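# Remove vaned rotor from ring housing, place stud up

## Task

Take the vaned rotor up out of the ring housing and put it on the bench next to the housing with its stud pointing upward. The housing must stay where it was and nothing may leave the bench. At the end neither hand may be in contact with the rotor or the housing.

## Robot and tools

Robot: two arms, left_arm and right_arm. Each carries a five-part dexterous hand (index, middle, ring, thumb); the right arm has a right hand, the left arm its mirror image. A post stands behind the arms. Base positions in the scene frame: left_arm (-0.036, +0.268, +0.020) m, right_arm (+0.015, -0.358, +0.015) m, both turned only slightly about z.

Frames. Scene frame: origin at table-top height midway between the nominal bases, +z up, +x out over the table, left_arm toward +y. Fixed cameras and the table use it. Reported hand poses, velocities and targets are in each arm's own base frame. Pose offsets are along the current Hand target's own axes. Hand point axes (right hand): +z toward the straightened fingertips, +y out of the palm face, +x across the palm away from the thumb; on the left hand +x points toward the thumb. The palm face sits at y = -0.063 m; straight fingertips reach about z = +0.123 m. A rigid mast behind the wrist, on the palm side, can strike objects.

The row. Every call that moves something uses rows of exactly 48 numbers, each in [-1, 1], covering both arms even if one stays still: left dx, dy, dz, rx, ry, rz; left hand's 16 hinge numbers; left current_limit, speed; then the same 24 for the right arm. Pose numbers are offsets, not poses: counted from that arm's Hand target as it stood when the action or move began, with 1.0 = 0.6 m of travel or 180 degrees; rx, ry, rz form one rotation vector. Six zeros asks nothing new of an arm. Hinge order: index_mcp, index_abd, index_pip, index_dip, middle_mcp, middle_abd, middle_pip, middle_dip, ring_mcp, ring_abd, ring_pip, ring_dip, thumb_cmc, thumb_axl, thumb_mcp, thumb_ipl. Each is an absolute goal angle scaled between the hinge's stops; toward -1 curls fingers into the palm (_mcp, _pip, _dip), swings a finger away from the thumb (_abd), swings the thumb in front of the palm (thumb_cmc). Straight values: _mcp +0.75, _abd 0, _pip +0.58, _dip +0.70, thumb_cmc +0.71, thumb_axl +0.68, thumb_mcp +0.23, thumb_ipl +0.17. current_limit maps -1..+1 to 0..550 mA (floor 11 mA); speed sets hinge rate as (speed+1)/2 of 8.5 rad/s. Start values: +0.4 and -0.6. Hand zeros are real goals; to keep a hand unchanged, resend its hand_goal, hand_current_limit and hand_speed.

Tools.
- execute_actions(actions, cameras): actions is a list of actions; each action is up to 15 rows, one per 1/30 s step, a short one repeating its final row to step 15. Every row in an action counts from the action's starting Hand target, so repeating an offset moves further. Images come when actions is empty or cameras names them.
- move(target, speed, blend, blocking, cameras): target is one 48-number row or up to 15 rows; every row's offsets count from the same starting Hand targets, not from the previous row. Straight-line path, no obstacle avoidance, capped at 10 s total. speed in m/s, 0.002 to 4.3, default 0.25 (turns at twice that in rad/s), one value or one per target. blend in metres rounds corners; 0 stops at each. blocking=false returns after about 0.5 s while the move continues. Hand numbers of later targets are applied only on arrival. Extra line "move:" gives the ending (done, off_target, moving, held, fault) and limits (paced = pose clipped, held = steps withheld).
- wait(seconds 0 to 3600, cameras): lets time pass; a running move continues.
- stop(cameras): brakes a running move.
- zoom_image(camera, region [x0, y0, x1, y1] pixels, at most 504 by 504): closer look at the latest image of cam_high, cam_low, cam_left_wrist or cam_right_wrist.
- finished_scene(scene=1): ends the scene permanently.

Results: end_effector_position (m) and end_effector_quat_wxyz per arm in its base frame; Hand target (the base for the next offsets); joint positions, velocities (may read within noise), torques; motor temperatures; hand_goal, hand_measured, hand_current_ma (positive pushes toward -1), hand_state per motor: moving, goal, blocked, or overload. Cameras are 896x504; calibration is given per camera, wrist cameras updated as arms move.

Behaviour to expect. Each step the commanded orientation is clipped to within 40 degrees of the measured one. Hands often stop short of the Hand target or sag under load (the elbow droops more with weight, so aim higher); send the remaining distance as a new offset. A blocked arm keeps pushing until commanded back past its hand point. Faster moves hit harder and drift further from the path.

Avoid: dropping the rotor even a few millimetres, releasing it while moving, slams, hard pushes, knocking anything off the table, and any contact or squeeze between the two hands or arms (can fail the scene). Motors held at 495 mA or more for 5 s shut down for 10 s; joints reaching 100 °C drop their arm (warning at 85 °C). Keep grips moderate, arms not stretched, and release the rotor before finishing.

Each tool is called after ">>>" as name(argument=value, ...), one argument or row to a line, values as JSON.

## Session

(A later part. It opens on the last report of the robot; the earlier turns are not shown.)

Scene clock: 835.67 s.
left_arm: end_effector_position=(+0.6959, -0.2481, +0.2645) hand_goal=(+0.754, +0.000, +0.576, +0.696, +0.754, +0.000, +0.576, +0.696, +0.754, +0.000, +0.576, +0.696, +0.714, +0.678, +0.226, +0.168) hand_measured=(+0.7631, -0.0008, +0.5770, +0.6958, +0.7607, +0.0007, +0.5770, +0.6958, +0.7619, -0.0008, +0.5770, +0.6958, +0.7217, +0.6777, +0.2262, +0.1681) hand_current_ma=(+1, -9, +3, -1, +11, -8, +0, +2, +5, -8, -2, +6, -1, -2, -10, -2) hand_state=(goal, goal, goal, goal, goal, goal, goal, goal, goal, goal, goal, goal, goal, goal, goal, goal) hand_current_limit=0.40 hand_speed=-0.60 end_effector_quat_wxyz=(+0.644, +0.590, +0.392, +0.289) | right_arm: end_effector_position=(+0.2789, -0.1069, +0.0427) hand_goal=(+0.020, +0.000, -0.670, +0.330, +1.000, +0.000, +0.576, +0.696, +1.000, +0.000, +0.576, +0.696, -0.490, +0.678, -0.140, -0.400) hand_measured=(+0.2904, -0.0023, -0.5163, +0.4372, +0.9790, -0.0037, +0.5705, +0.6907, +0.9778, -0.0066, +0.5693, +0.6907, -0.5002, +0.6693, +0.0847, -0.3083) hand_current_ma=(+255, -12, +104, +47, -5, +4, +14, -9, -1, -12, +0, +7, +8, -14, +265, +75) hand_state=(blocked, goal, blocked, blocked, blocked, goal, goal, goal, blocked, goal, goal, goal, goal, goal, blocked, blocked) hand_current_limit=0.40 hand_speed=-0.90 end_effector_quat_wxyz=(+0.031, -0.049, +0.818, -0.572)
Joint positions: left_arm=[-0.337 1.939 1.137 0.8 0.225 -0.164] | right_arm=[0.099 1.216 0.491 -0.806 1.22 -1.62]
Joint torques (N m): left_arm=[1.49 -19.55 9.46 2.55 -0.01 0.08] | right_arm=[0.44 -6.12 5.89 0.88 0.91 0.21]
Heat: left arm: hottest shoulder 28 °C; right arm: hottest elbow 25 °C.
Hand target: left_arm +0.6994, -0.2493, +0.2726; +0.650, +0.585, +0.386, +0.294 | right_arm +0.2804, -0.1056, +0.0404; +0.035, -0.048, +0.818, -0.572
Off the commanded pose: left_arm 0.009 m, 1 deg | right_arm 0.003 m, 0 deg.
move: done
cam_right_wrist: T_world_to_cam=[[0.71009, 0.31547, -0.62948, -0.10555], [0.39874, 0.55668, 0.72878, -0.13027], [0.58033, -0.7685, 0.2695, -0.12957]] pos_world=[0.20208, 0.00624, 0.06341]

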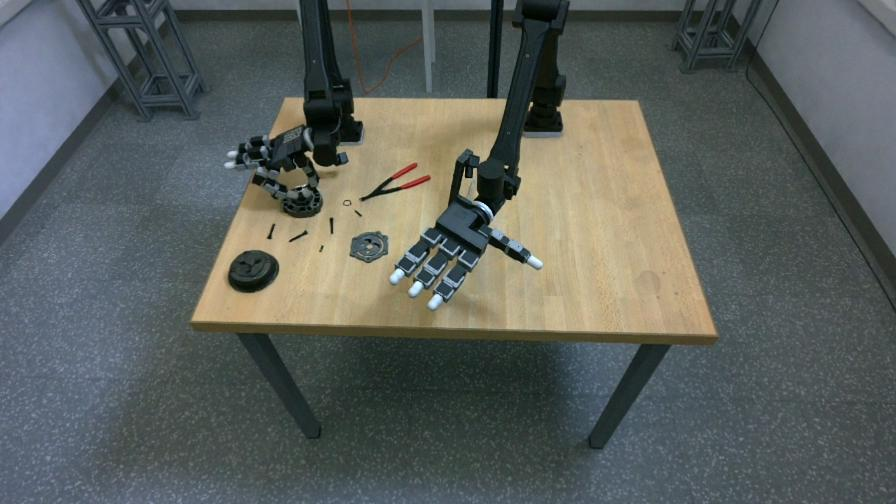

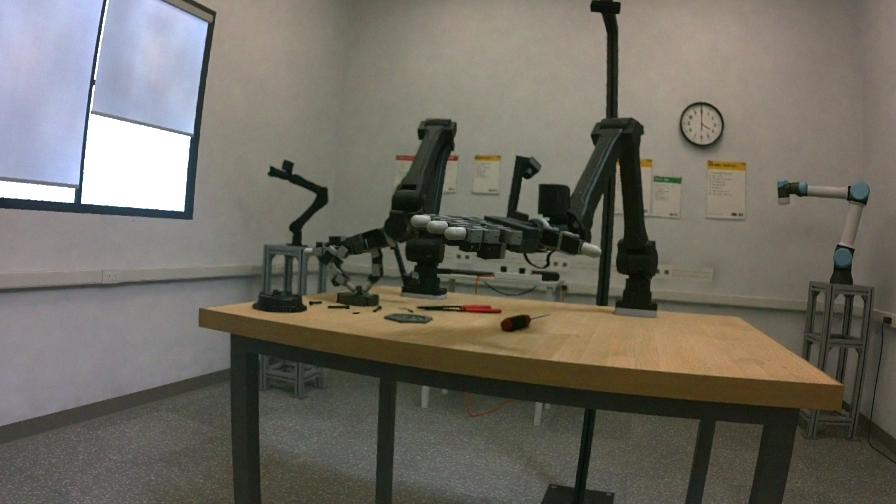

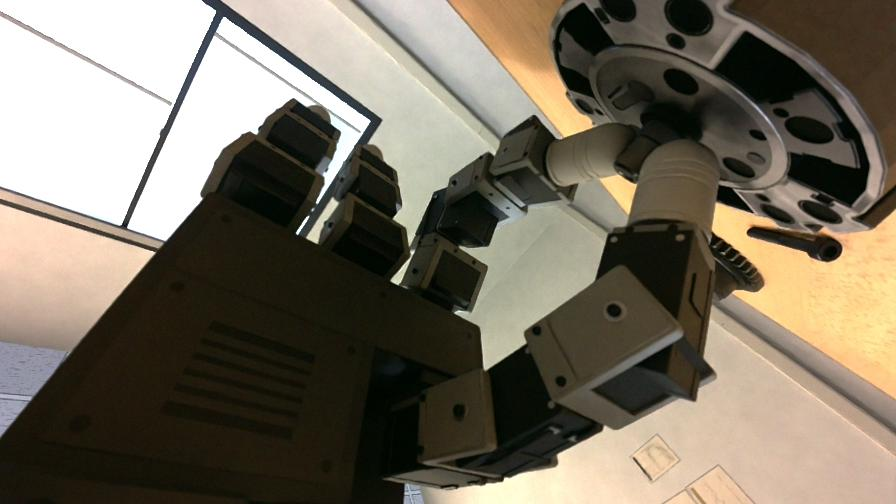

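>>> move(
  target=[0,0,0,0,0,0,0.754,0,0.576,0.696,0.754,0,0.576,0.696,0.754,0,0.576,0.696,0.714,0.678,0.226,0.168,0.4,-0.6,-0.0124,-0.0120,-0.0042,0.0001,-0.0022,0.0060,-0.04,0,-0.70,0.31,1,0,0.576,0.696,1,0,0.576,0.696,-0.491,0.678,-0.18,-0.42,0.4,-0.9],
  cameras=["cam_low","cam_right_wrist"],
  speed=0.02,
)

>>> zoom_image(
  camera="cam_right_wrist",
  region=[500, 0, 896, 240],
)

Scene clock: 917.50 s.
left_arm: end_effector_position=(+0.6959, -0.2481, +0.2645) hand_goal=(+0.754, +0.000, +0.576, +0.696, +0.754, +0.000, +0.576, +0.696, +0.754, +0.000, +0.576, +0.696, +0.714, +0.678, +0.226, +0.168) hand_measured=(+0.7631, -0.0008, +0.5770, +0.6958, +0.7619, +0.0007, +0.5757, +0.6958, +0.7619, -0.0008, +0.5770, +0.6958, +0.7217, +0.6767, +0.2252, +0.1672) hand_current_ma=(-1, -6, +0, +4, +9, -7, +1, -1, +6, -7, -3, +10, -2, +3, -8, +0) hand_state=(goal, goal, goal, goal, goal, goal, goal, goal, goal, goal, goal, goal, goal, goal, goal, goal) hand_current_limit=0.40 hand_speed=-0.60 end_effector_quat_wxyz=(+0.644, +0.590, +0.392, +0.289) | right_arm: end_effector_position=(+0.2789, -0.1069, +0.0427) hand_goal=(-0.040, +0.000, -0.700, +0.310, +1.000, +0.000, +0.576, +0.696, +1.000, +0.000, +0.576, +0.696, -0.490, +0.678, -0.180, -0.420) hand_measured=(+0.2916, -0.0023, -0.5150, +0.4346, +0.9790, -0.0037, +0.5705, +0.6907, +0.9790, -0.0066, +0.5705, +0.6907, -0.5002, +0.6683, +0.0837, -0.3083) hand_current_ma=(+352, -13, +127, +68, +2, -3, -7, -10, -6, -13, -13, +3, -2, -13, +340, +107) hand_state=(blocked, goal, blocked, blocked, blocked, goal, goal, goal, blocked, goal, goal, goal, goal, goal, blocked, blocked) hand_current_limit=0.40 hand_speed=-0.90 end_effector_quat_wxyz=(+0.031, -0.049, +0.818, -0.572)
Joint positions: left_arm=[-0.337 1.939 1.137 0.8 0.225 -0.164] | right_arm=[0.099 1.216 0.491 -0.806 1.22 -1.62]
Joint torques (N m): left_arm=[1.79 -19.55 9.35 2.51 -0.02 0.09] | right_arm=[0.44 -7 7.17 0.62 0.91 0.21]
Heat: left arm: hottest shoulder 28 °C; right arm: hottest elbow 24 °C.
Hand target: left_arm +0.6994, -0.2493, +0.2726; +0.650, +0.585, +0.386, +0.294 | right_arm +0.2878, -0.1048, +0.0481; +0.043, -0.042, +0.818, -0.572
Off the commanded pose: left_arm 0.009 m, 1 deg | right_arm 0.011 m, 2 deg.
move: off_target (right_arm)
cam_right_wrist: T_world_to_cam=[[0.71009, 0.31547, -0.62948, -0.10555], [0.39874, 0.55668, 0.72878, -0.13027], [0.58033, -0.7685, 0.2695, -0.12957]] pos_world=[0.20208, 0.00624, 0.06341]

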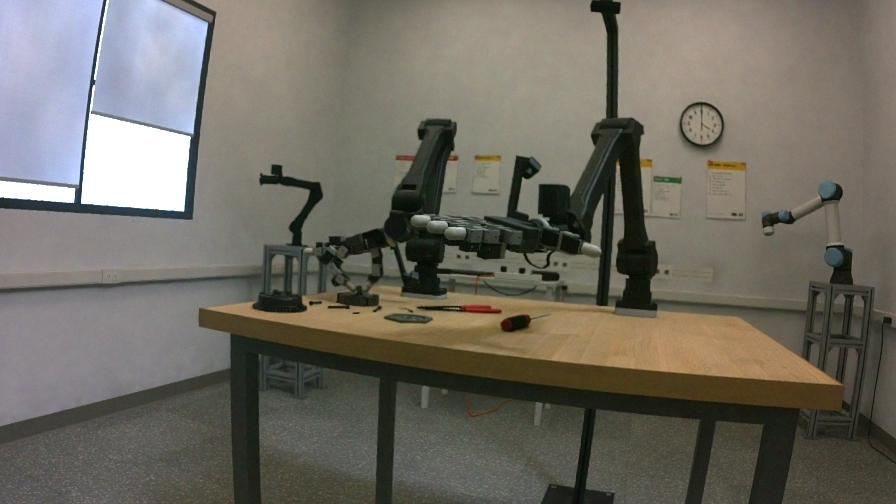

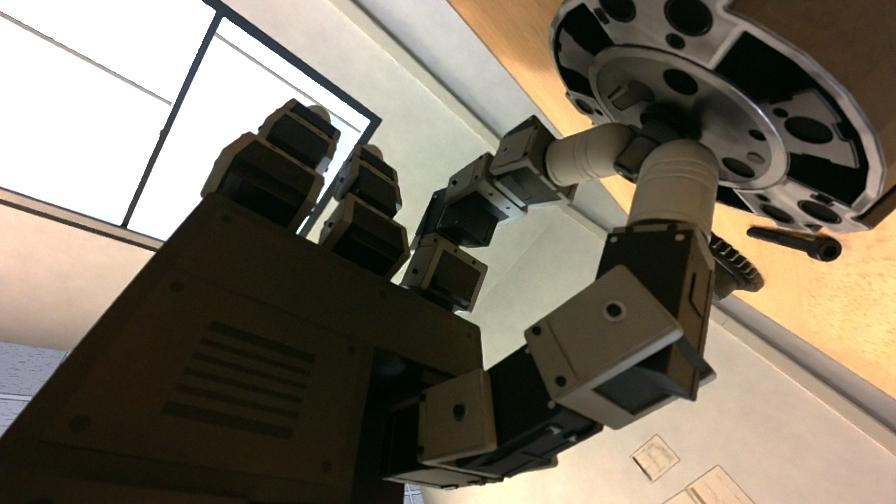

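Scaled by 1.273 from the camera's image (finer frame: 1280x720).

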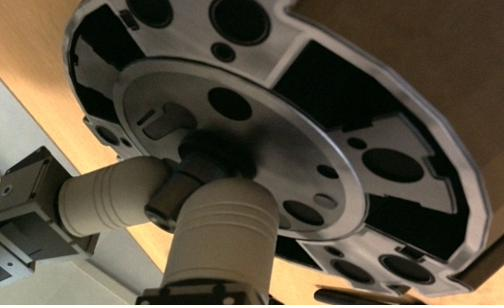

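>>> move(
  target=[0,0,0,0,0,0,0.754,0,0.576,0.696,0.754,0,0.576,0.696,0.754,0,0.576,0.696,0.714,0.678,0.226,0.168,0.4,-0.6,-0.0125,-0.0063,-0.0022,0.0001,-0.0015,0.0041,-0.04,0,-0.70,0.31,1,0,0.576,0.696,1,0,0.576,0.696,-0.491,0.678,-0.18,-0.42,0.4,-0.9],
  cameras=["cam_low"],
  speed=0.02,
)

Scene clock: 970.67 s.
left_arm: end_effector_position=(+0.6959, -0.2481, +0.2645) hand_goal=(+0.754, +0.000, +0.576, +0.696, +0.754, +0.000, +0.576, +0.696, +0.754, +0.000, +0.576, +0.696, +0.714, +0.678, +0.226, +0.168) hand_measured=(+0.7631, -0.0008, +0.5770, +0.6958, +0.7619, -0.0008, +0.5757, +0.6958, +0.7619, +0.0007, +0.5770, +0.6971, +0.7217, +0.6767, +0.2252, +0.1681) hand_current_ma=(-3, -13, -2, +1, +12, -6, +4, +5, +5, -9, -1, +4, -2, +3, -9, +0) hand_state=(goal, goal, goal, goal, goal, goal, goal, goal, goal, goal, goal, goal, goal, goal, goal, goal) hand_current_limit=0.40 hand_speed=-0.60 end_effector_quat_wxyz=(+0.644, +0.590, +0.392, +0.289) | right_arm: end_effector_position=(+0.2789, -0.1069, +0.0427) hand_goal=(-0.040, +0.000, -0.700, +0.310, +1.000, +0.000, +0.576, +0.696, +1.000, +0.000, +0.576, +0.696, -0.490, +0.678, -0.180, -0.420) hand_measured=(+0.2916, -0.0023, -0.5150, +0.4333, +0.9778, -0.0023, +0.5705, +0.6907, +0.9778, -0.0052, +0.5705, +0.6920, -0.5014, +0.6693, +0.0837, -0.3073) hand_current_ma=(+362, -12, +123, +66, +0, -3, +8, -8, -8, +4, -7, +9, -11, -18, +337, +109) hand_state=(blocked, goal, blocked, blocked, blocked, goal, goal, goal, blocked, goal, goal, goal, goal, goal, blocked, blocked) hand_current_limit=0.40 hand_speed=-0.90 end_effector_quat_wxyz=(+0.031, -0.049, +0.818, -0.572)
Joint positions: left_arm=[-0.337 1.939 1.137 0.8 0.225 -0.164] | right_arm=[0.099 1.216 0.491 -0.806 1.22 -1.62]
Joint torques (N m): left_arm=[1.73 -19.49 9.36 2.51 -0.02 0.06] | right_arm=[0.5 -6.77 8.38 0.62 0.91 0.22]
Heat: left arm: hottest shoulder 28 °C; right arm: hottest elbow 24 °C.
Hand target: left_arm +0.6994, -0.2493, +0.2726; +0.650, +0.585, +0.386, +0.294 | right_arm +0.2952, -0.1040, +0.0523; +0.049, -0.038, +0.818, -0.572
Off the commanded pose: left_arm 0.009 m, 1 deg | right_arm 0.019 m, 2 deg.
move: off_target (right_arm)

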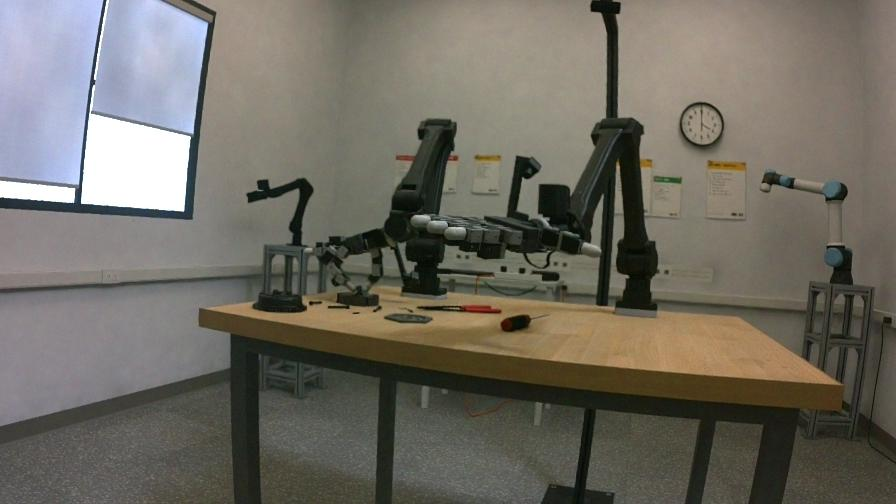

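>>> move(
  target=[0,0,0,0,0,0,0.754,0,0.576,0.696,0.754,0,0.576,0.696,0.754,0,0.576,0.696,0.714,0.678,0.226,0.168,0.4,-0.6,-0.0125,-0.0073,-0.0026,0.0001,-0.0015,0.0041,-0.04,0,-0.70,0.31,1,0,0.576,0.696,1,0,0.576,0.696,-0.491,0.678,-0.18,-0.42,0.4,-0.9],
  cameras=["cam_low"],
  speed=0.02,
)

Scene clock: 982.37 s.
left_arm: end_effector_position=(+0.6959, -0.2481, +0.2645) hand_goal=(+0.754, +0.000, +0.576, +0.696, +0.754, +0.000, +0.576, +0.696, +0.754, +0.000, +0.576, +0.696, +0.714, +0.678, +0.226, +0.168) hand_measured=(+0.7631, +0.0007, +0.5770, +0.6958, +0.7619, -0.0008, +0.5770, +0.6958, +0.7619, -0.0008, +0.5757, +0.6958, +0.7217, +0.6767, +0.2262, +0.1681) hand_current_ma=(-1, -8, -1, +1, +14, -11, +1, +5, +2, -6, -6, +7, -4, -2, -7, -4) hand_state=(goal, goal, goal, goal, goal, goal, goal, goal, goal, goal, goal, goal, goal, goal, goal, goal) hand_current_limit=0.40 hand_speed=-0.60 end_effector_quat_wxyz=(+0.644, +0.590, +0.392, +0.289) | right_arm: end_effector_position=(+0.2791, -0.1068, +0.0428) hand_goal=(-0.040, +0.000, -0.700, +0.310, +1.000, +0.000, +0.576, +0.696, +1.000, +0.000, +0.576, +0.696, -0.490, +0.678, -0.180, -0.420) hand_measured=(+0.2916, -0.0052, -0.5150, +0.4346, +0.9790, -0.0037, +0.5705, +0.6907, +0.9778, -0.0052, +0.5718, +0.6907, -0.5002, +0.6693, +0.0837, -0.3083) hand_current_ma=(+354, -11, +120, +63, +2, -4, +14, -19, +5, -3, -7, +3, +3, -10, +339, +100) hand_state=(blocked, goal, blocked, blocked, blocked, goal, goal, goal, blocked, goal, goal, goal, goal, goal, blocked, blocked) hand_current_limit=0.40 hand_speed=-0.90 end_effector_quat_wxyz=(+0.031, -0.049, +0.818, -0.572)
Joint positions: left_arm=[-0.337 1.939 1.137 0.8 0.225 -0.164] | right_arm=[0.099 1.216 0.492 -0.806 1.22 -1.62]
Joint torques (N m): left_arm=[1.49 -19.6 9.42 2.52 0.02 0.09] | right_arm=[0.56 -6.71 9.55 0.53 0.91 0.24]
Heat: left arm: hottest shoulder 28 °C; right arm: hottest elbow 24 °C.
Hand target: left_arm +0.6994, -0.2493, +0.2726; +0.650, +0.585, +0.386, +0.294 | right_arm +0.3024, -0.1031, +0.0571; +0.054, -0.034, +0.818, -0.571
Off the commanded pose: left_arm 0.009 m, 1 deg | right_arm 0.028 m, 3 deg.
move: off_target (right_arm)

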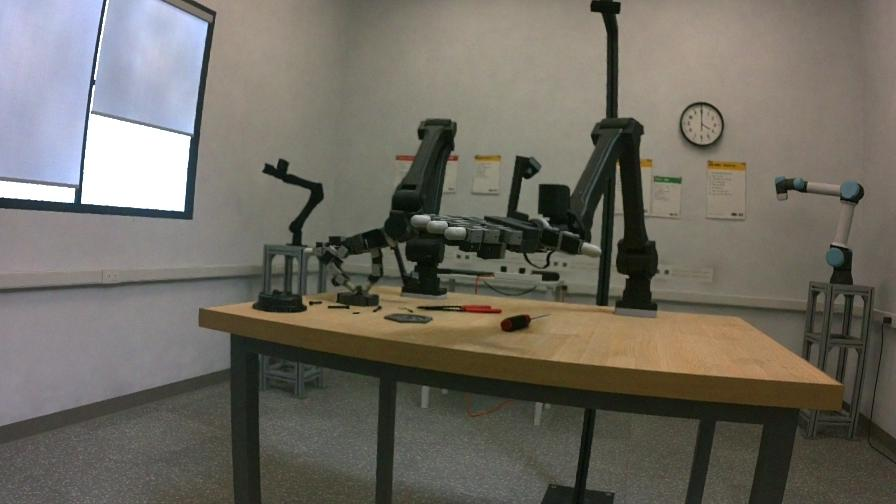

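>>> move(
  target=[0,0,0,0,0,0,0.754,0,0.576,0.696,0.754,0,0.576,0.696,0.754,0,0.576,0.696,0.714,0.678,0.226,0.168,0.4,-0.6,0,-0.0094,-0.0034,0,0,0,-0.04,0,-0.70,0.31,1,0,0.576,0.696,1,0,0.576,0.696,-0.491,0.678,-0.18,-0.42,0.4,-0.9],
  cameras=["cam_high","cam_low","cam_right_wrist"],
  speed=0.02,
)

>>> zoom_image(
  camera="cam_low",
  region=[320, 250, 400, 314],
)

>>> zoom_image(
  camera="cam_right_wrist",
  region=[500, 0, 896, 240],
)

Scene clock: 993.90 s.
left_arm: end_effector_position=(+0.6959, -0.2481, +0.2645) hand_goal=(+0.754, +0.000, +0.576, +0.696, +0.754, +0.000, +0.576, +0.696, +0.754, +0.000, +0.576, +0.696, +0.714, +0.678, +0.226, +0.168) hand_measured=(+0.7631, +0.0007, +0.5757, +0.6958, +0.7607, +0.0007, +0.5757, +0.6958, +0.7619, -0.0008, +0.5770, +0.6958, +0.7217, +0.6777, +0.2262, +0.1681) hand_current_ma=(+3, -10, -2, +4, +8, -7, -2, -1, +5, -9, -8, +8, -1, +0, -4, -1) hand_state=(goal, goal, goal, goal, goal, goal, goal, goal, goal, goal, goal, goal, goal, goal, goal, goal) hand_current_limit=0.40 hand_speed=-0.60 end_effector_quat_wxyz=(+0.644, +0.590, +0.392, +0.289) | right_arm: end_effector_position=(+0.2793, -0.1066, +0.0440) hand_goal=(-0.040, +0.000, -0.700, +0.310, +1.000, +0.000, +0.576, +0.696, +1.000, +0.000, +0.576, +0.696, -0.490, +0.678, -0.180, -0.420) hand_measured=(+0.2928, +0.0007, -0.5150, +0.4346, +0.9778, -0.0037, +0.5705, +0.6907, +0.9790, -0.0052, +0.5705, +0.6907, -0.5002, +0.6693, +0.0837, -0.3073) hand_current_ma=(+352, -9, +128, +54, +1, +5, +1, +0, -1, -6, -14, +7, +3, -6, +334, +105) hand_state=(blocked, goal, blocked, blocked, blocked, goal, goal, goal, blocked, goal, goal, goal, goal, goal, blocked, blocked) hand_current_limit=0.40 hand_speed=-0.90 end_effector_quat_wxyz=(+0.029, -0.051, +0.818, -0.572)
Joint positions: left_arm=[-0.337 1.939 1.137 0.8 0.225 -0.164] | right_arm=[0.099 1.216 0.497 -0.817 1.219 -1.62]
Joint torques (N m): left_arm=[1.9 -19.37 9.43 2.51 0 0.09] | right_arm=[0.44 -8.06 9.72 0.16 0.94 0.19]
Heat: left arm: hottest shoulder 28 °C; right arm: hottest elbow 25 °C.
Hand target: left_arm +0.6994, -0.2493, +0.2726; +0.650, +0.585, +0.386, +0.294 | right_arm +0.3022, -0.1031, +0.0631; +0.054, -0.034, +0.818, -0.571
Off the commanded pose: left_arm 0.009 m, 1 deg | right_arm 0.030 m, 3 deg.
move: off_target (right_arm)
cam_right_wrist: T_world_to_cam=[[0.70677, 0.31617, -0.63286, -0.10391], [0.40217, 0.55639, 0.72711, -0.1326], [0.58201, -0.76842, 0.26608, -0.13026]] pos_world=[0.20258, 0.00654, 0.06531]

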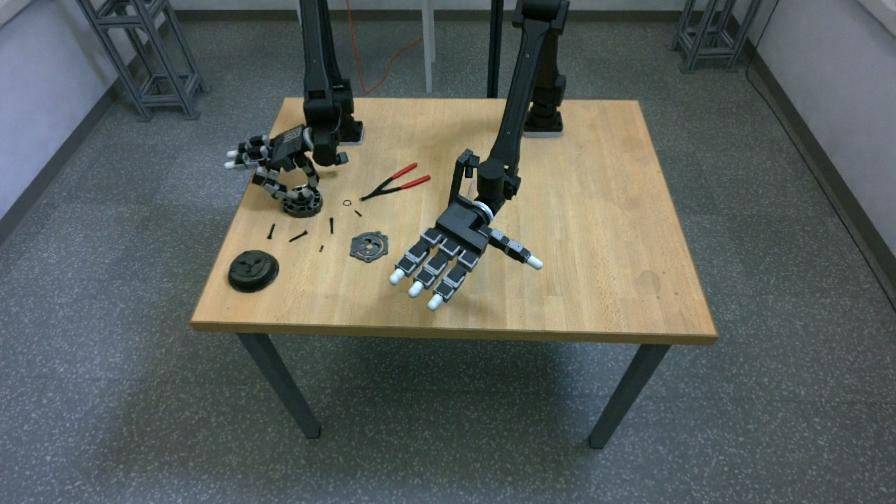

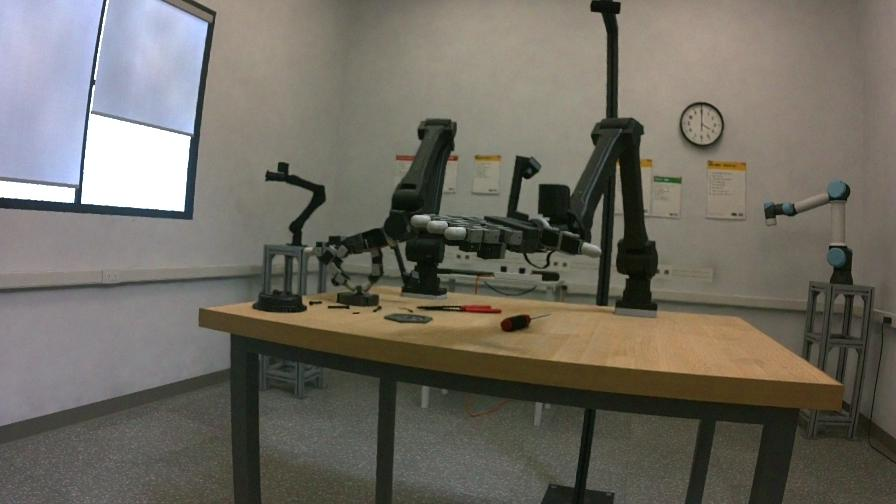

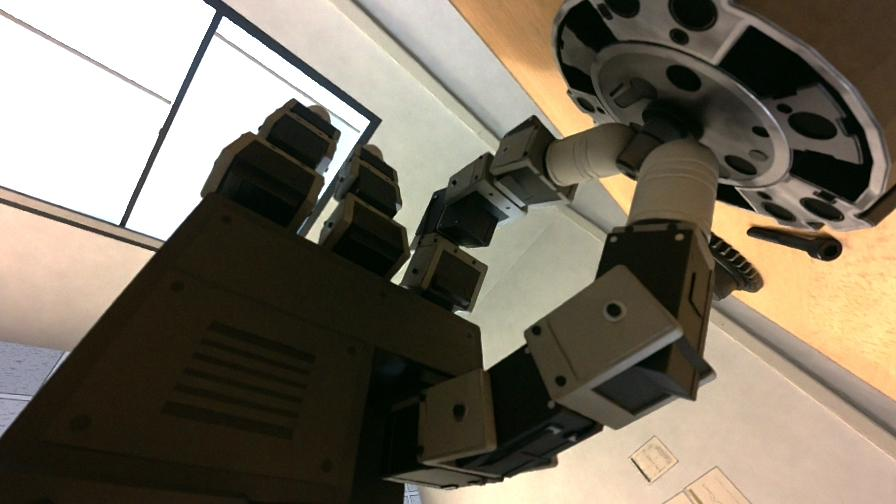

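Scaled by 6.300 from the camera's image (finer frame: 1280x720).

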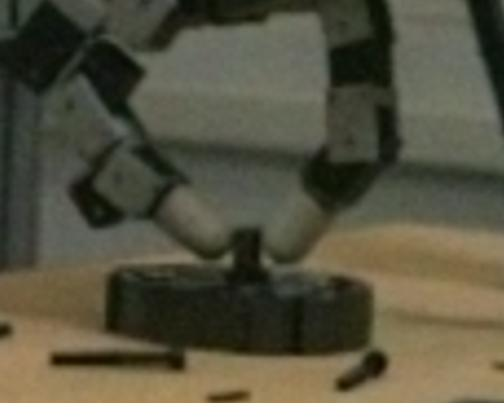

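Scaled by 1.273 from the camera's image (finer frame: 1280x720).

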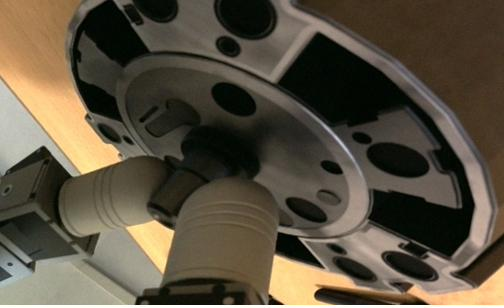

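>>> move(
  target=[0,0,0,0,0,0,0.754,0,0.576,0.696,0.754,0,0.576,0.696,0.754,0,0.576,0.696,0.714,0.678,0.226,0.168,0.4,-0.6,0,-0.0094,-0.0034,0,0,0,-0.04,0,-0.70,0.31,1,0,0.576,0.696,1,0,0.576,0.696,-0.491,0.678,-0.18,-0.42,0.4,-0.9],
  cameras=["cam_high","cam_low","cam_right_wrist"],
  speed=0.02,
)

>>> zoom_image(
  camera="cam_low",
  region=[320, 250, 400, 314],
)

>>> zoom_image(
  camera="cam_right_wrist",
  region=[500, 0, 896, 240],
)

Scene clock: 1002.97 s.
left_arm: end_effector_position=(+0.6959, -0.2481, +0.2645) hand_goal=(+0.754, +0.000, +0.576, +0.696, +0.754, +0.000, +0.576, +0.696, +0.754, +0.000, +0.576, +0.696, +0.714, +0.678, +0.226, +0.168) hand_measured=(+0.7631, -0.0008, +0.5770, +0.6958, +0.7619, -0.0008, +0.5770, +0.6958, +0.7619, +0.0007, +0.5770, +0.6971, +0.7217, +0.6777, +0.2252, +0.1672) hand_current_ma=(+1, -7, +1, +0, +9, -10, +0, +4, +2, -8, -9, +10, -2, -3, -2, -4) hand_state=(goal, goal, goal, goal, goal, goal, goal, goal, goal, goal, goal, goal, goal, goal, goal, goal) hand_current_limit=0.40 hand_speed=-0.60 end_effector_quat_wxyz=(+0.644, +0.590, +0.392, +0.289) | right_arm: end_effector_position=(+0.2798, -0.1066, +0.0501) hand_goal=(-0.040, +0.000, -0.700, +0.310, +1.000, +0.000, +0.576, +0.696, +1.000, +0.000, +0.576, +0.696, -0.490, +0.678, -0.180, -0.420) hand_measured=(+0.2904, -0.0008, -0.5163, +0.4346, +0.9790, -0.0023, +0.5705, +0.6907, +0.9778, -0.0052, +0.5693, +0.6907, -0.5014, +0.6693, +0.0797, -0.3073) hand_current_ma=(+359, -4, +133, +74, -5, -11, +5, -8, +4, -4, -3, +3, -3, -5, +327, +93) hand_state=(blocked, goal, blocked, blocked, blocked, goal, goal, goal, blocked, goal, goal, goal, goal, goal, blocked, blocked) hand_current_limit=0.40 hand_speed=-0.90 end_effector_quat_wxyz=(+0.029, -0.051, +0.818, -0.572)
Joint positions: left_arm=[-0.337 1.939 1.137 0.8 0.225 -0.164] | right_arm=[0.099 1.201 0.507 -0.841 1.219 -1.62]
Joint torques (N m): left_arm=[1.55 -19.55 9.43 2.52 0 0.1] | right_arm=[0.44 -8.06 9.69 0.27 0.95 0.2]
Heat: left arm: hottest shoulder 28 °C; right arm: hottest elbow 25 °C.
Hand target: left_arm +0.6994, -0.2493, +0.2726; +0.650, +0.585, +0.386, +0.294 | right_arm +0.3019, -0.1032, +0.0692; +0.054, -0.034, +0.818, -0.571
Off the commanded pose: left_arm 0.009 m, 1 deg | right_arm 0.029 m, 4 deg.
move: off_target (right_arm)
cam_right_wrist: T_world_to_cam=[[0.70652, 0.31614, -0.63316, -0.1004], [0.40247, 0.55641, 0.72693, -0.13722], [0.58211, -0.76841, 0.26588, -0.13215]] pos_world=[0.20308, 0.00654, 0.07131]

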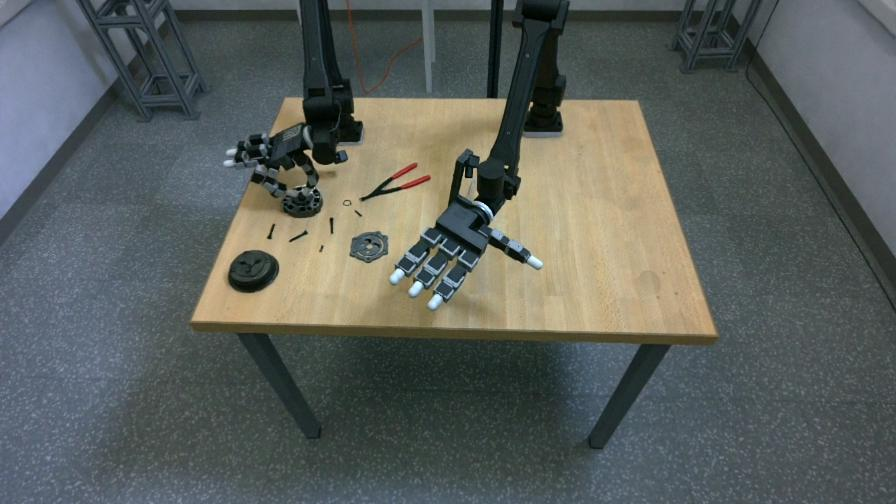

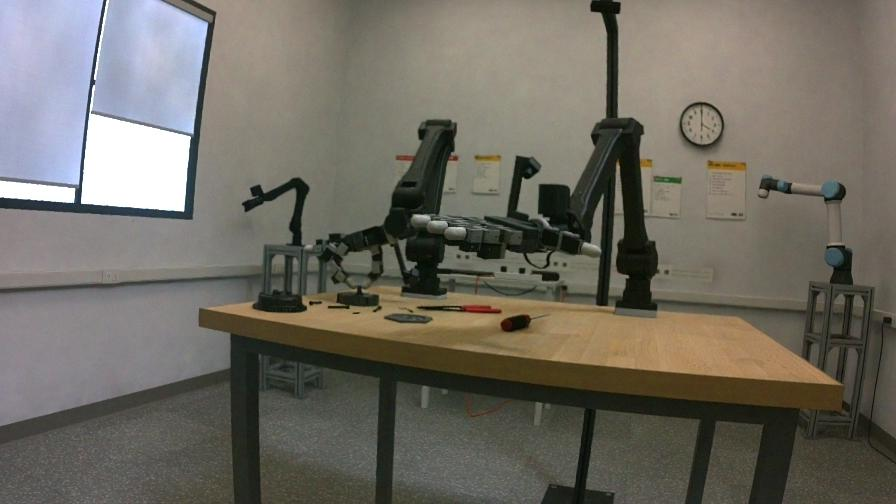

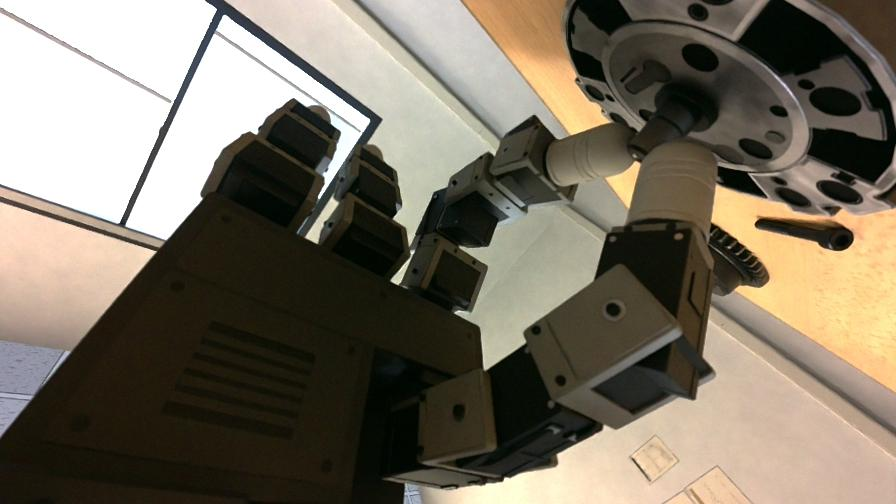

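Scaled by 6.300 from the camera's image (finer frame: 1280x720).

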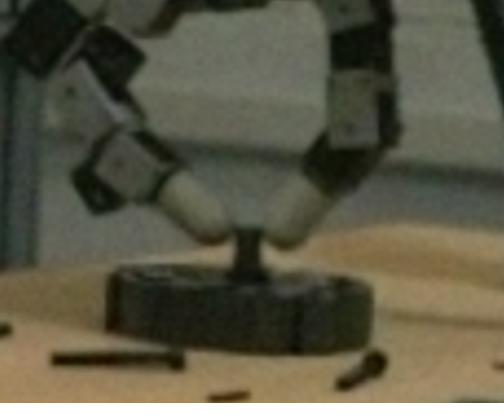

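Scaled by 1.273 from the camera's image (finer frame: 1280x720).

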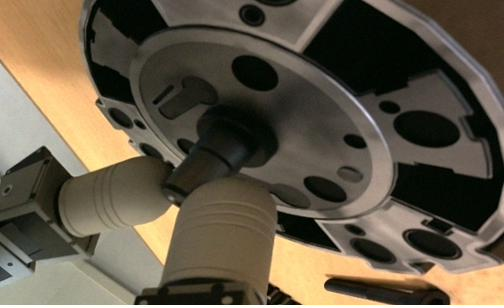

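>>> move(
  target=[
    [0,0,0,0,0,0,0.754,0,0.576,0.696,0.754,0,0.576,0.696,0.754,0,0.576,0.696,0.714,0.678,0.226,0.168,0.4,-0.6,0,0,0,0,0,0,0.43,0,-0.56,0.478,1,0,0.576,0.696,1,0,0.576,0.696,-0.491,0.678,0.21,-0.363,0.4,-0.8],
    [0,0,0,0,0,0,0.754,0,0.576,0.696,0.754,0,0.576,0.696,0.754,0,0.576,0.696,0.714,0.678,0.226,0.168,0.4,-0.6,-0.0025,-0.0469,-0.017,0,0,0,0.43,0,-0.56,0.478,1,0,0.576,0.696,1,0,0.576,0.696,-0.491,0.678,0.21,-0.363,0.4,-0.8],
    [0,0,0,0,0,0,0.754,0,0.576,0.696,0.754,0,0.576,0.696,0.754,0,0.576,0.696,0.714,0.678,0.226,0.168,0.4,-0.6,0.0385,0.046,0.0165,-0.0003,0.0052,-0.0142,0.323,0,-0.512,0.478,1,0,0.576,0.696,1,0,0.576,0.696,-0.491,0.678,0.122,-0.325,0.2,-0.85],
  ],
  cameras=["cam_high","cam_low","cam_right_wrist"],
  speed=0.06,
)

>>> zoom_image(
  camera="cam_low",
  region=[320, 250, 400, 314],
)

>>> zoom_image(
  camera="cam_right_wrist",
  region=[500, 0, 896, 240],
)

Scene clock: 1085.80 s.
left_arm: end_effector_position=(+0.6959, -0.2481, +0.2645) hand_goal=(+0.754, +0.000, +0.576, +0.696, +0.754, +0.000, +0.576, +0.696, +0.754, +0.000, +0.576, +0.696, +0.714, +0.678, +0.226, +0.168) hand_measured=(+0.7619, -0.0008, +0.5770, +0.6958, +0.7619, -0.0008, +0.5770, +0.6971, +0.7619, +0.0007, +0.5770, +0.6958, +0.7217, +0.6767, +0.2262, +0.1672) hand_current_ma=(+0, -11, +4, +5, +3, -9, +2, +1, +3, -12, -4, +10, -5, +6, -1, +2) hand_state=(goal, goal, goal, goal, goal, goal, goal, goal, goal, goal, goal, goal, goal, goal, goal, goal) hand_current_limit=0.40 hand_speed=-0.60 end_effector_quat_wxyz=(+0.644, +0.590, +0.392, +0.289) | right_arm: end_effector_position=(+0.2783, -0.1068, +0.0404) hand_goal=(+0.324, +0.000, -0.512, +0.478, +1.000, +0.000, +0.576, +0.696, +1.000, +0.000, +0.576, +0.696, -0.490, +0.678, +0.122, -0.324) hand_measured=(+0.3169, -0.0052, -0.5163, +0.4716, +0.9778, -0.0052, +0.5705, +0.6907, +0.9790, -0.0081, +0.5705, +0.6907, -0.4977, +0.6693, +0.1233, -0.3264) hand_current_ma=(-3, -15, -2, -8, +1, -2, +12, -14, +2, -6, +0, +5, +1, -10, -7, +3) hand_state=(goal, goal, goal, goal, blocked, goal, goal, goal, blocked, goal, goal, goal, goal, goal, goal, goal) hand_current_limit=0.20 hand_speed=-0.85 end_effector_quat_wxyz=(+0.031, -0.049, +0.818, -0.572)
Joint positions: left_arm=[-0.337 1.939 1.137 0.8 0.225 -0.164] | right_arm=[0.1 1.22 0.487 -0.798 1.22 -1.619]
Joint torques (N m): left_arm=[2.02 -19.55 9.36 2.56 -0.01 0.09] | right_arm=[0.44 -6.12 5.98 0.88 0.89 0.18]
Heat: left arm: hottest shoulder 28 °C; right arm: hottest elbow 26 °C.
Hand target: left_arm +0.6994, -0.2493, +0.2726; +0.650, +0.585, +0.386, +0.294 | right_arm +0.2804, -0.1056, +0.0387; +0.035, -0.048, +0.818, -0.572
Off the commanded pose: left_arm 0.009 m, 1 deg | right_arm 0.003 m, 0 deg.
move: done
cam_right_wrist: T_world_to_cam=[[0.71021, 0.31544, -0.62937, -0.10663], [0.39839, 0.55698, 0.72873, -0.12834], [0.58042, -0.76829, 0.2699, -0.12857]] pos_world=[0.20148, 0.00634, 0.06112]

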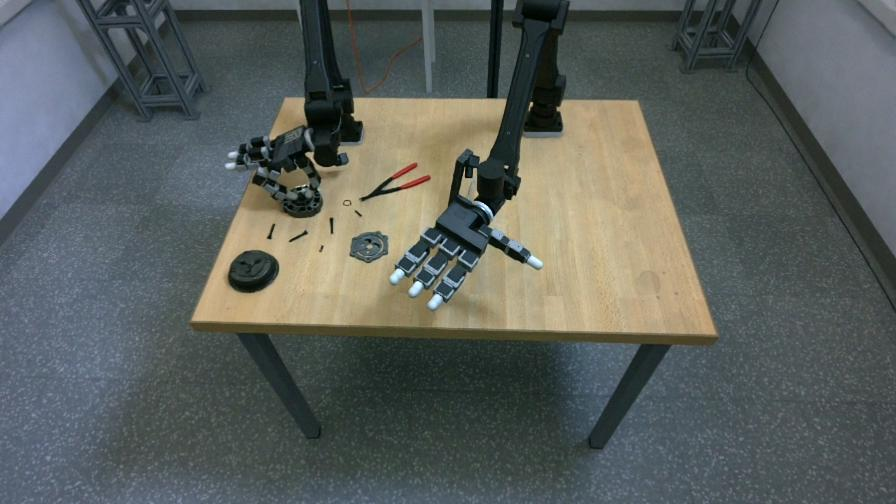

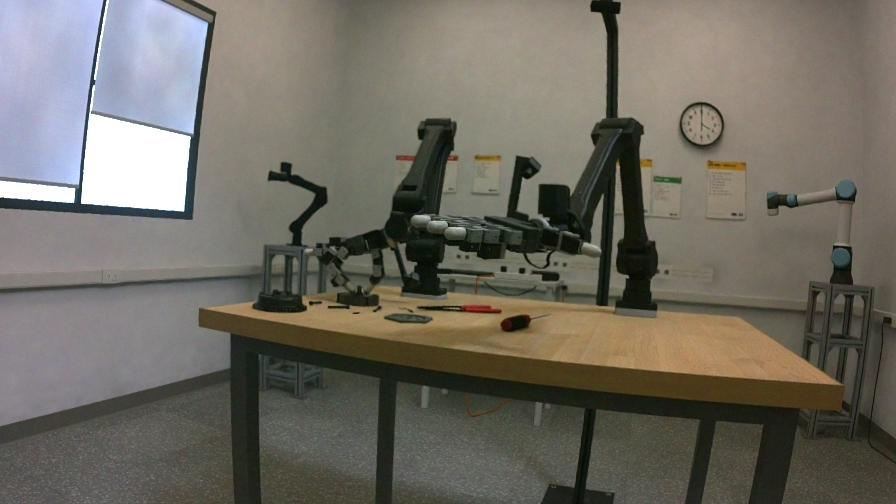

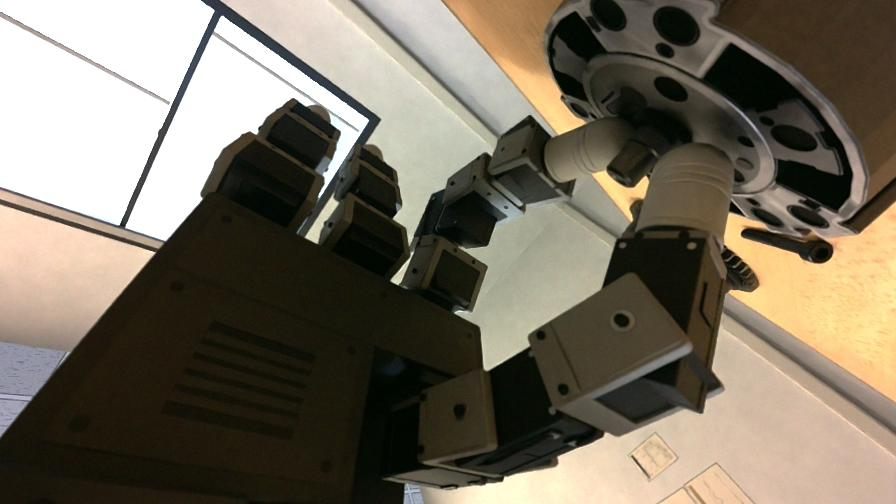

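Scaled by 6.300 from the camera's image (finer frame: 1280x720).

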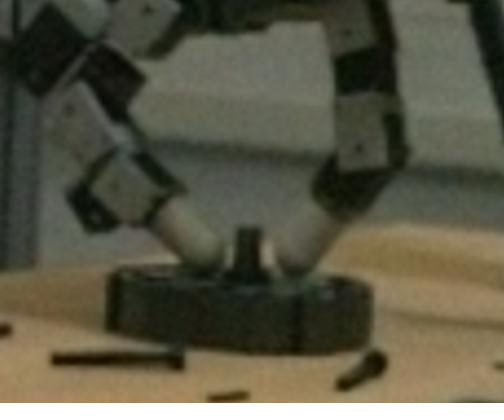

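Scaled by 1.273 from the camera's image (finer frame: 1280x720).

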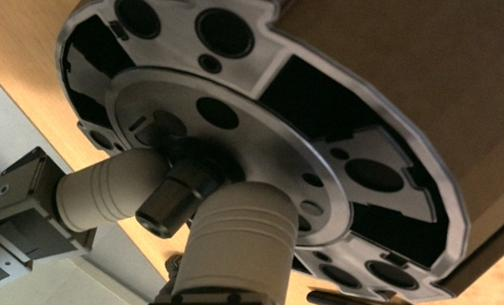

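>>> move(
  target=[0,0,0,0,0,0,0.754,0,0.576,0.696,0.754,0,0.576,0.696,0.754,0,0.576,0.696,0.714,0.678,0.226,0.168,0.4,-0.6,-0.0350,-0.0250,-0.0088,0.0003,-0.0046,0.0126,0.323,0,-0.512,0.478,1,0,0.576,0.696,1,0,0.576,0.696,-0.491,0.678,0.122,-0.325,0.2,-0.85],
  cameras=[],
  speed=0.03,
)

>>> move(
  target=[0,0,0,0,0,0,0.754,0,0.576,0.696,0.754,0,0.576,0.696,0.754,0,0.576,0.696,0.714,0.678,0.226,0.168,0.4,-0.6,0,0,0,0,0,0,0.12,0,-0.56,0.40,1,0,0.576,0.696,1,0,0.576,0.696,-0.491,0.678,-0.05,-0.33,0.2,-0.88],
  cameras=["cam_low","cam_right_wrist"],
  speed=0.05,
)

>>> zoom_image(
  camera="cam_low",
  region=[320, 250, 400, 314],
)

>>> zoom_image(
  camera="cam_right_wrist",
  region=[500, 0, 896, 240],
)

Scene clock: 1109.43 s.
left_arm: end_effector_position=(+0.6959, -0.2481, +0.2645) hand_goal=(+0.754, +0.000, +0.576, +0.696, +0.754, +0.000, +0.576, +0.696, +0.754, +0.000, +0.576, +0.696, +0.714, +0.678, +0.226, +0.168) hand_measured=(+0.7643, -0.0008, +0.5770, +0.6971, +0.7619, +0.0007, +0.5757, +0.6958, +0.7607, +0.0007, +0.5757, +0.6958, +0.7217, +0.6767, +0.2252, +0.1672) hand_current_ma=(-2, -6, -2, +4, +13, -8, +1, +3, +6, -5, -5, +6, -3, +1, -11, -3) hand_state=(goal, goal, goal, goal, goal, goal, goal, goal, goal, goal, goal, goal, goal, goal, goal, goal) hand_current_limit=0.40 hand_speed=-0.60 end_effector_quat_wxyz=(+0.644, +0.590, +0.392, +0.289) | right_arm: end_effector_position=(+0.2829, -0.1064, +0.0435) hand_goal=(+0.324, +0.000, -0.512, +0.478, +1.000, +0.000, +0.576, +0.696, +1.000, +0.000, +0.576, +0.696, -0.490, +0.678, +0.122, -0.324) hand_measured=(+0.3169, -0.0066, -0.5163, +0.4703, +0.9778, -0.0037, +0.5705, +0.6907, +0.9778, -0.0066, +0.5705, +0.6894, -0.4977, +0.6704, +0.1233, -0.3273) hand_current_ma=(-6, -10, -5, +0, -3, +1, +10, -9, -6, -5, -6, +0, +0, -6, -8, +10) hand_state=(goal, goal, goal, goal, blocked, goal, goal, goal, blocked, goal, goal, goal, goal, goal, goal, goal) hand_current_limit=0.20 hand_speed=-0.85 end_effector_quat_wxyz=(+0.035, -0.046, +0.818, -0.572)
Joint positions: left_arm=[-0.337 1.939 1.137 0.8 0.225 -0.164] | right_arm=[0.1 1.22 0.497 -0.798 1.22 -1.619]
Joint torques (N m): left_arm=[1.85 -19.43 9.43 2.51 -0.02 0.11] | right_arm=[0.5 -6.59 8.94 0.46 0.9 0.2]
Heat: left arm: hottest shoulder 28 °C; right arm: hottest elbow 25 °C.
Hand target: left_arm +0.6994, -0.2493, +0.2726; +0.650, +0.585, +0.386, +0.294 | right_arm +0.3011, -0.1033, +0.0546; +0.052, -0.036, +0.818, -0.572
Off the commanded pose: left_arm 0.009 m, 1 deg | right_arm 0.022 m, 2 deg.
move: off_target (right_arm)

Scene clock: 1110.57 s.
left_arm: end_effector_position=(+0.6959, -0.2481, +0.2645) hand_goal=(+0.754, +0.000, +0.576, +0.696, +0.754, +0.000, +0.576, +0.696, +0.754, +0.000, +0.576, +0.696, +0.714, +0.678, +0.226, +0.168) hand_measured=(+0.7631, -0.0008, +0.5757, +0.6958, +0.7619, -0.0008, +0.5770, +0.6958, +0.7619, +0.0007, +0.5770, +0.6958, +0.7217, +0.6777, +0.2262, +0.1681) hand_current_ma=(+0, -8, +0, +2, +6, -7, +2, +2, +6, -3, -6, +5, -4, +4, -6, -4) hand_state=(goal, goal, goal, goal, goal, goal, goal, goal, goal, goal, goal, goal, goal, goal, goal, goal) hand_current_limit=0.40 hand_speed=-0.60 end_effector_quat_wxyz=(+0.644, +0.590, +0.392, +0.289) | right_arm: end_effector_position=(+0.2875, -0.1060, +0.0463) hand_goal=(+0.120, +0.000, -0.560, +0.400, +1.000, +0.000, +0.576, +0.696, +1.000, +0.000, +0.576, +0.696, -0.490, +0.678, -0.050, -0.330) hand_measured=(+0.2554, +0.0036, -0.5073, +0.4372, +0.9778, -0.0052, +0.5705, +0.6907, +0.9790, -0.0066, +0.5718, +0.6920, -0.4675, +0.6883, +0.0134, -0.3064) hand_current_ma=(+89, -9, +9, +3, -4, -3, +6, -8, -5, -11, -5, +12, +9, -6, +36, +15) hand_state=(blocked, goal, blocked, blocked, blocked, goal, goal, goal, blocked, goal, goal, goal, blocked, goal, blocked, blocked) hand_current_limit=0.20 hand_speed=-0.88 end_effector_quat_wxyz=(+0.041, -0.041, +0.818, -0.572)
Joint positions: left_arm=[-0.337 1.939 1.137 0.8 0.225 -0.164] | right_arm=[0.1 1.22 0.505 -0.798 1.22 -1.611]
Joint torques (N m): left_arm=[2.02 -19.43 9.36 2.54 -0.01 0.09] | right_arm=[0.5 -6.59 8.4 0.49 0.9 0.13]
Heat: left arm: hottest shoulder 28 °C; right arm: hottest elbow 25 °C.
Hand target: left_arm +0.6994, -0.2493, +0.2726; +0.650, +0.585, +0.386, +0.294 | right_arm +0.3012, -0.1033, +0.0546; +0.052, -0.036, +0.818, -0.572
Off the commanded pose: left_arm 0.009 m, 1 deg | right_arm 0.016 m, 1 deg.
move: done
cam_right_wrist: T_world_to_cam=[[0.72675, 0.31521, -0.61032, -0.11529], [0.3812, 0.55405, 0.74008, -0.13268], [0.57142, -0.7705, 0.2825, -0.13304]] pos_world=[0.21039, 0.00734, 0.06542]

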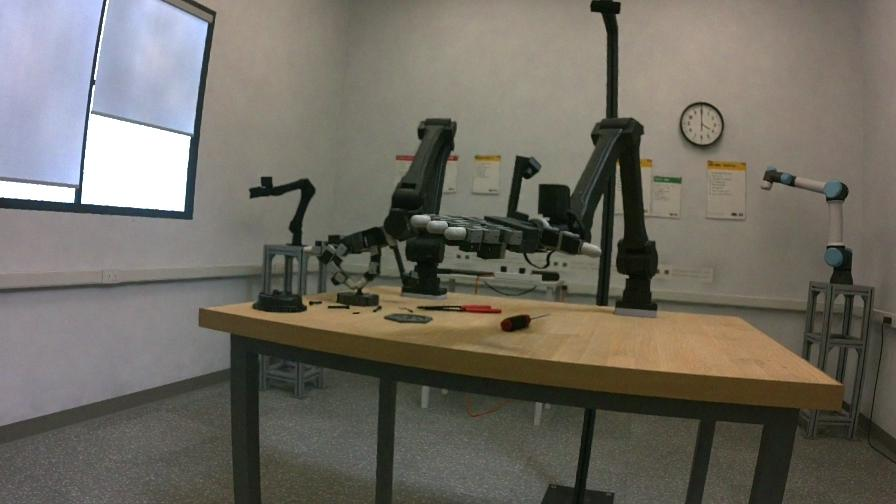

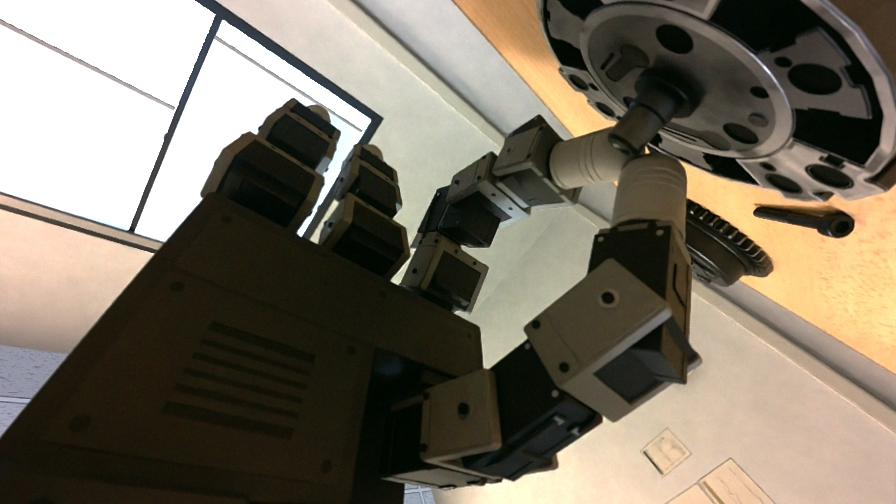

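Scaled by 6.300 from the camera's image (finer frame: 1280x720).

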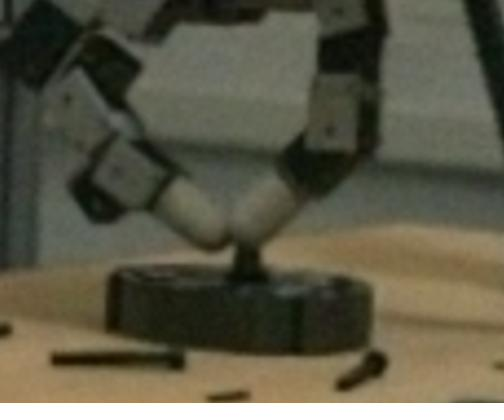

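Scaled by 1.273 from the camera's image (finer frame: 1280x720).

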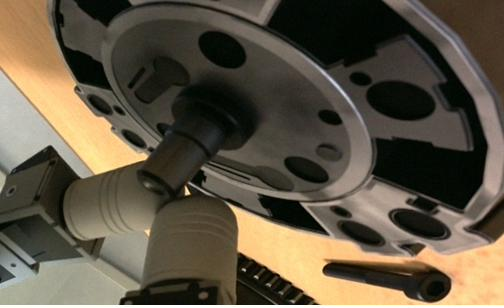

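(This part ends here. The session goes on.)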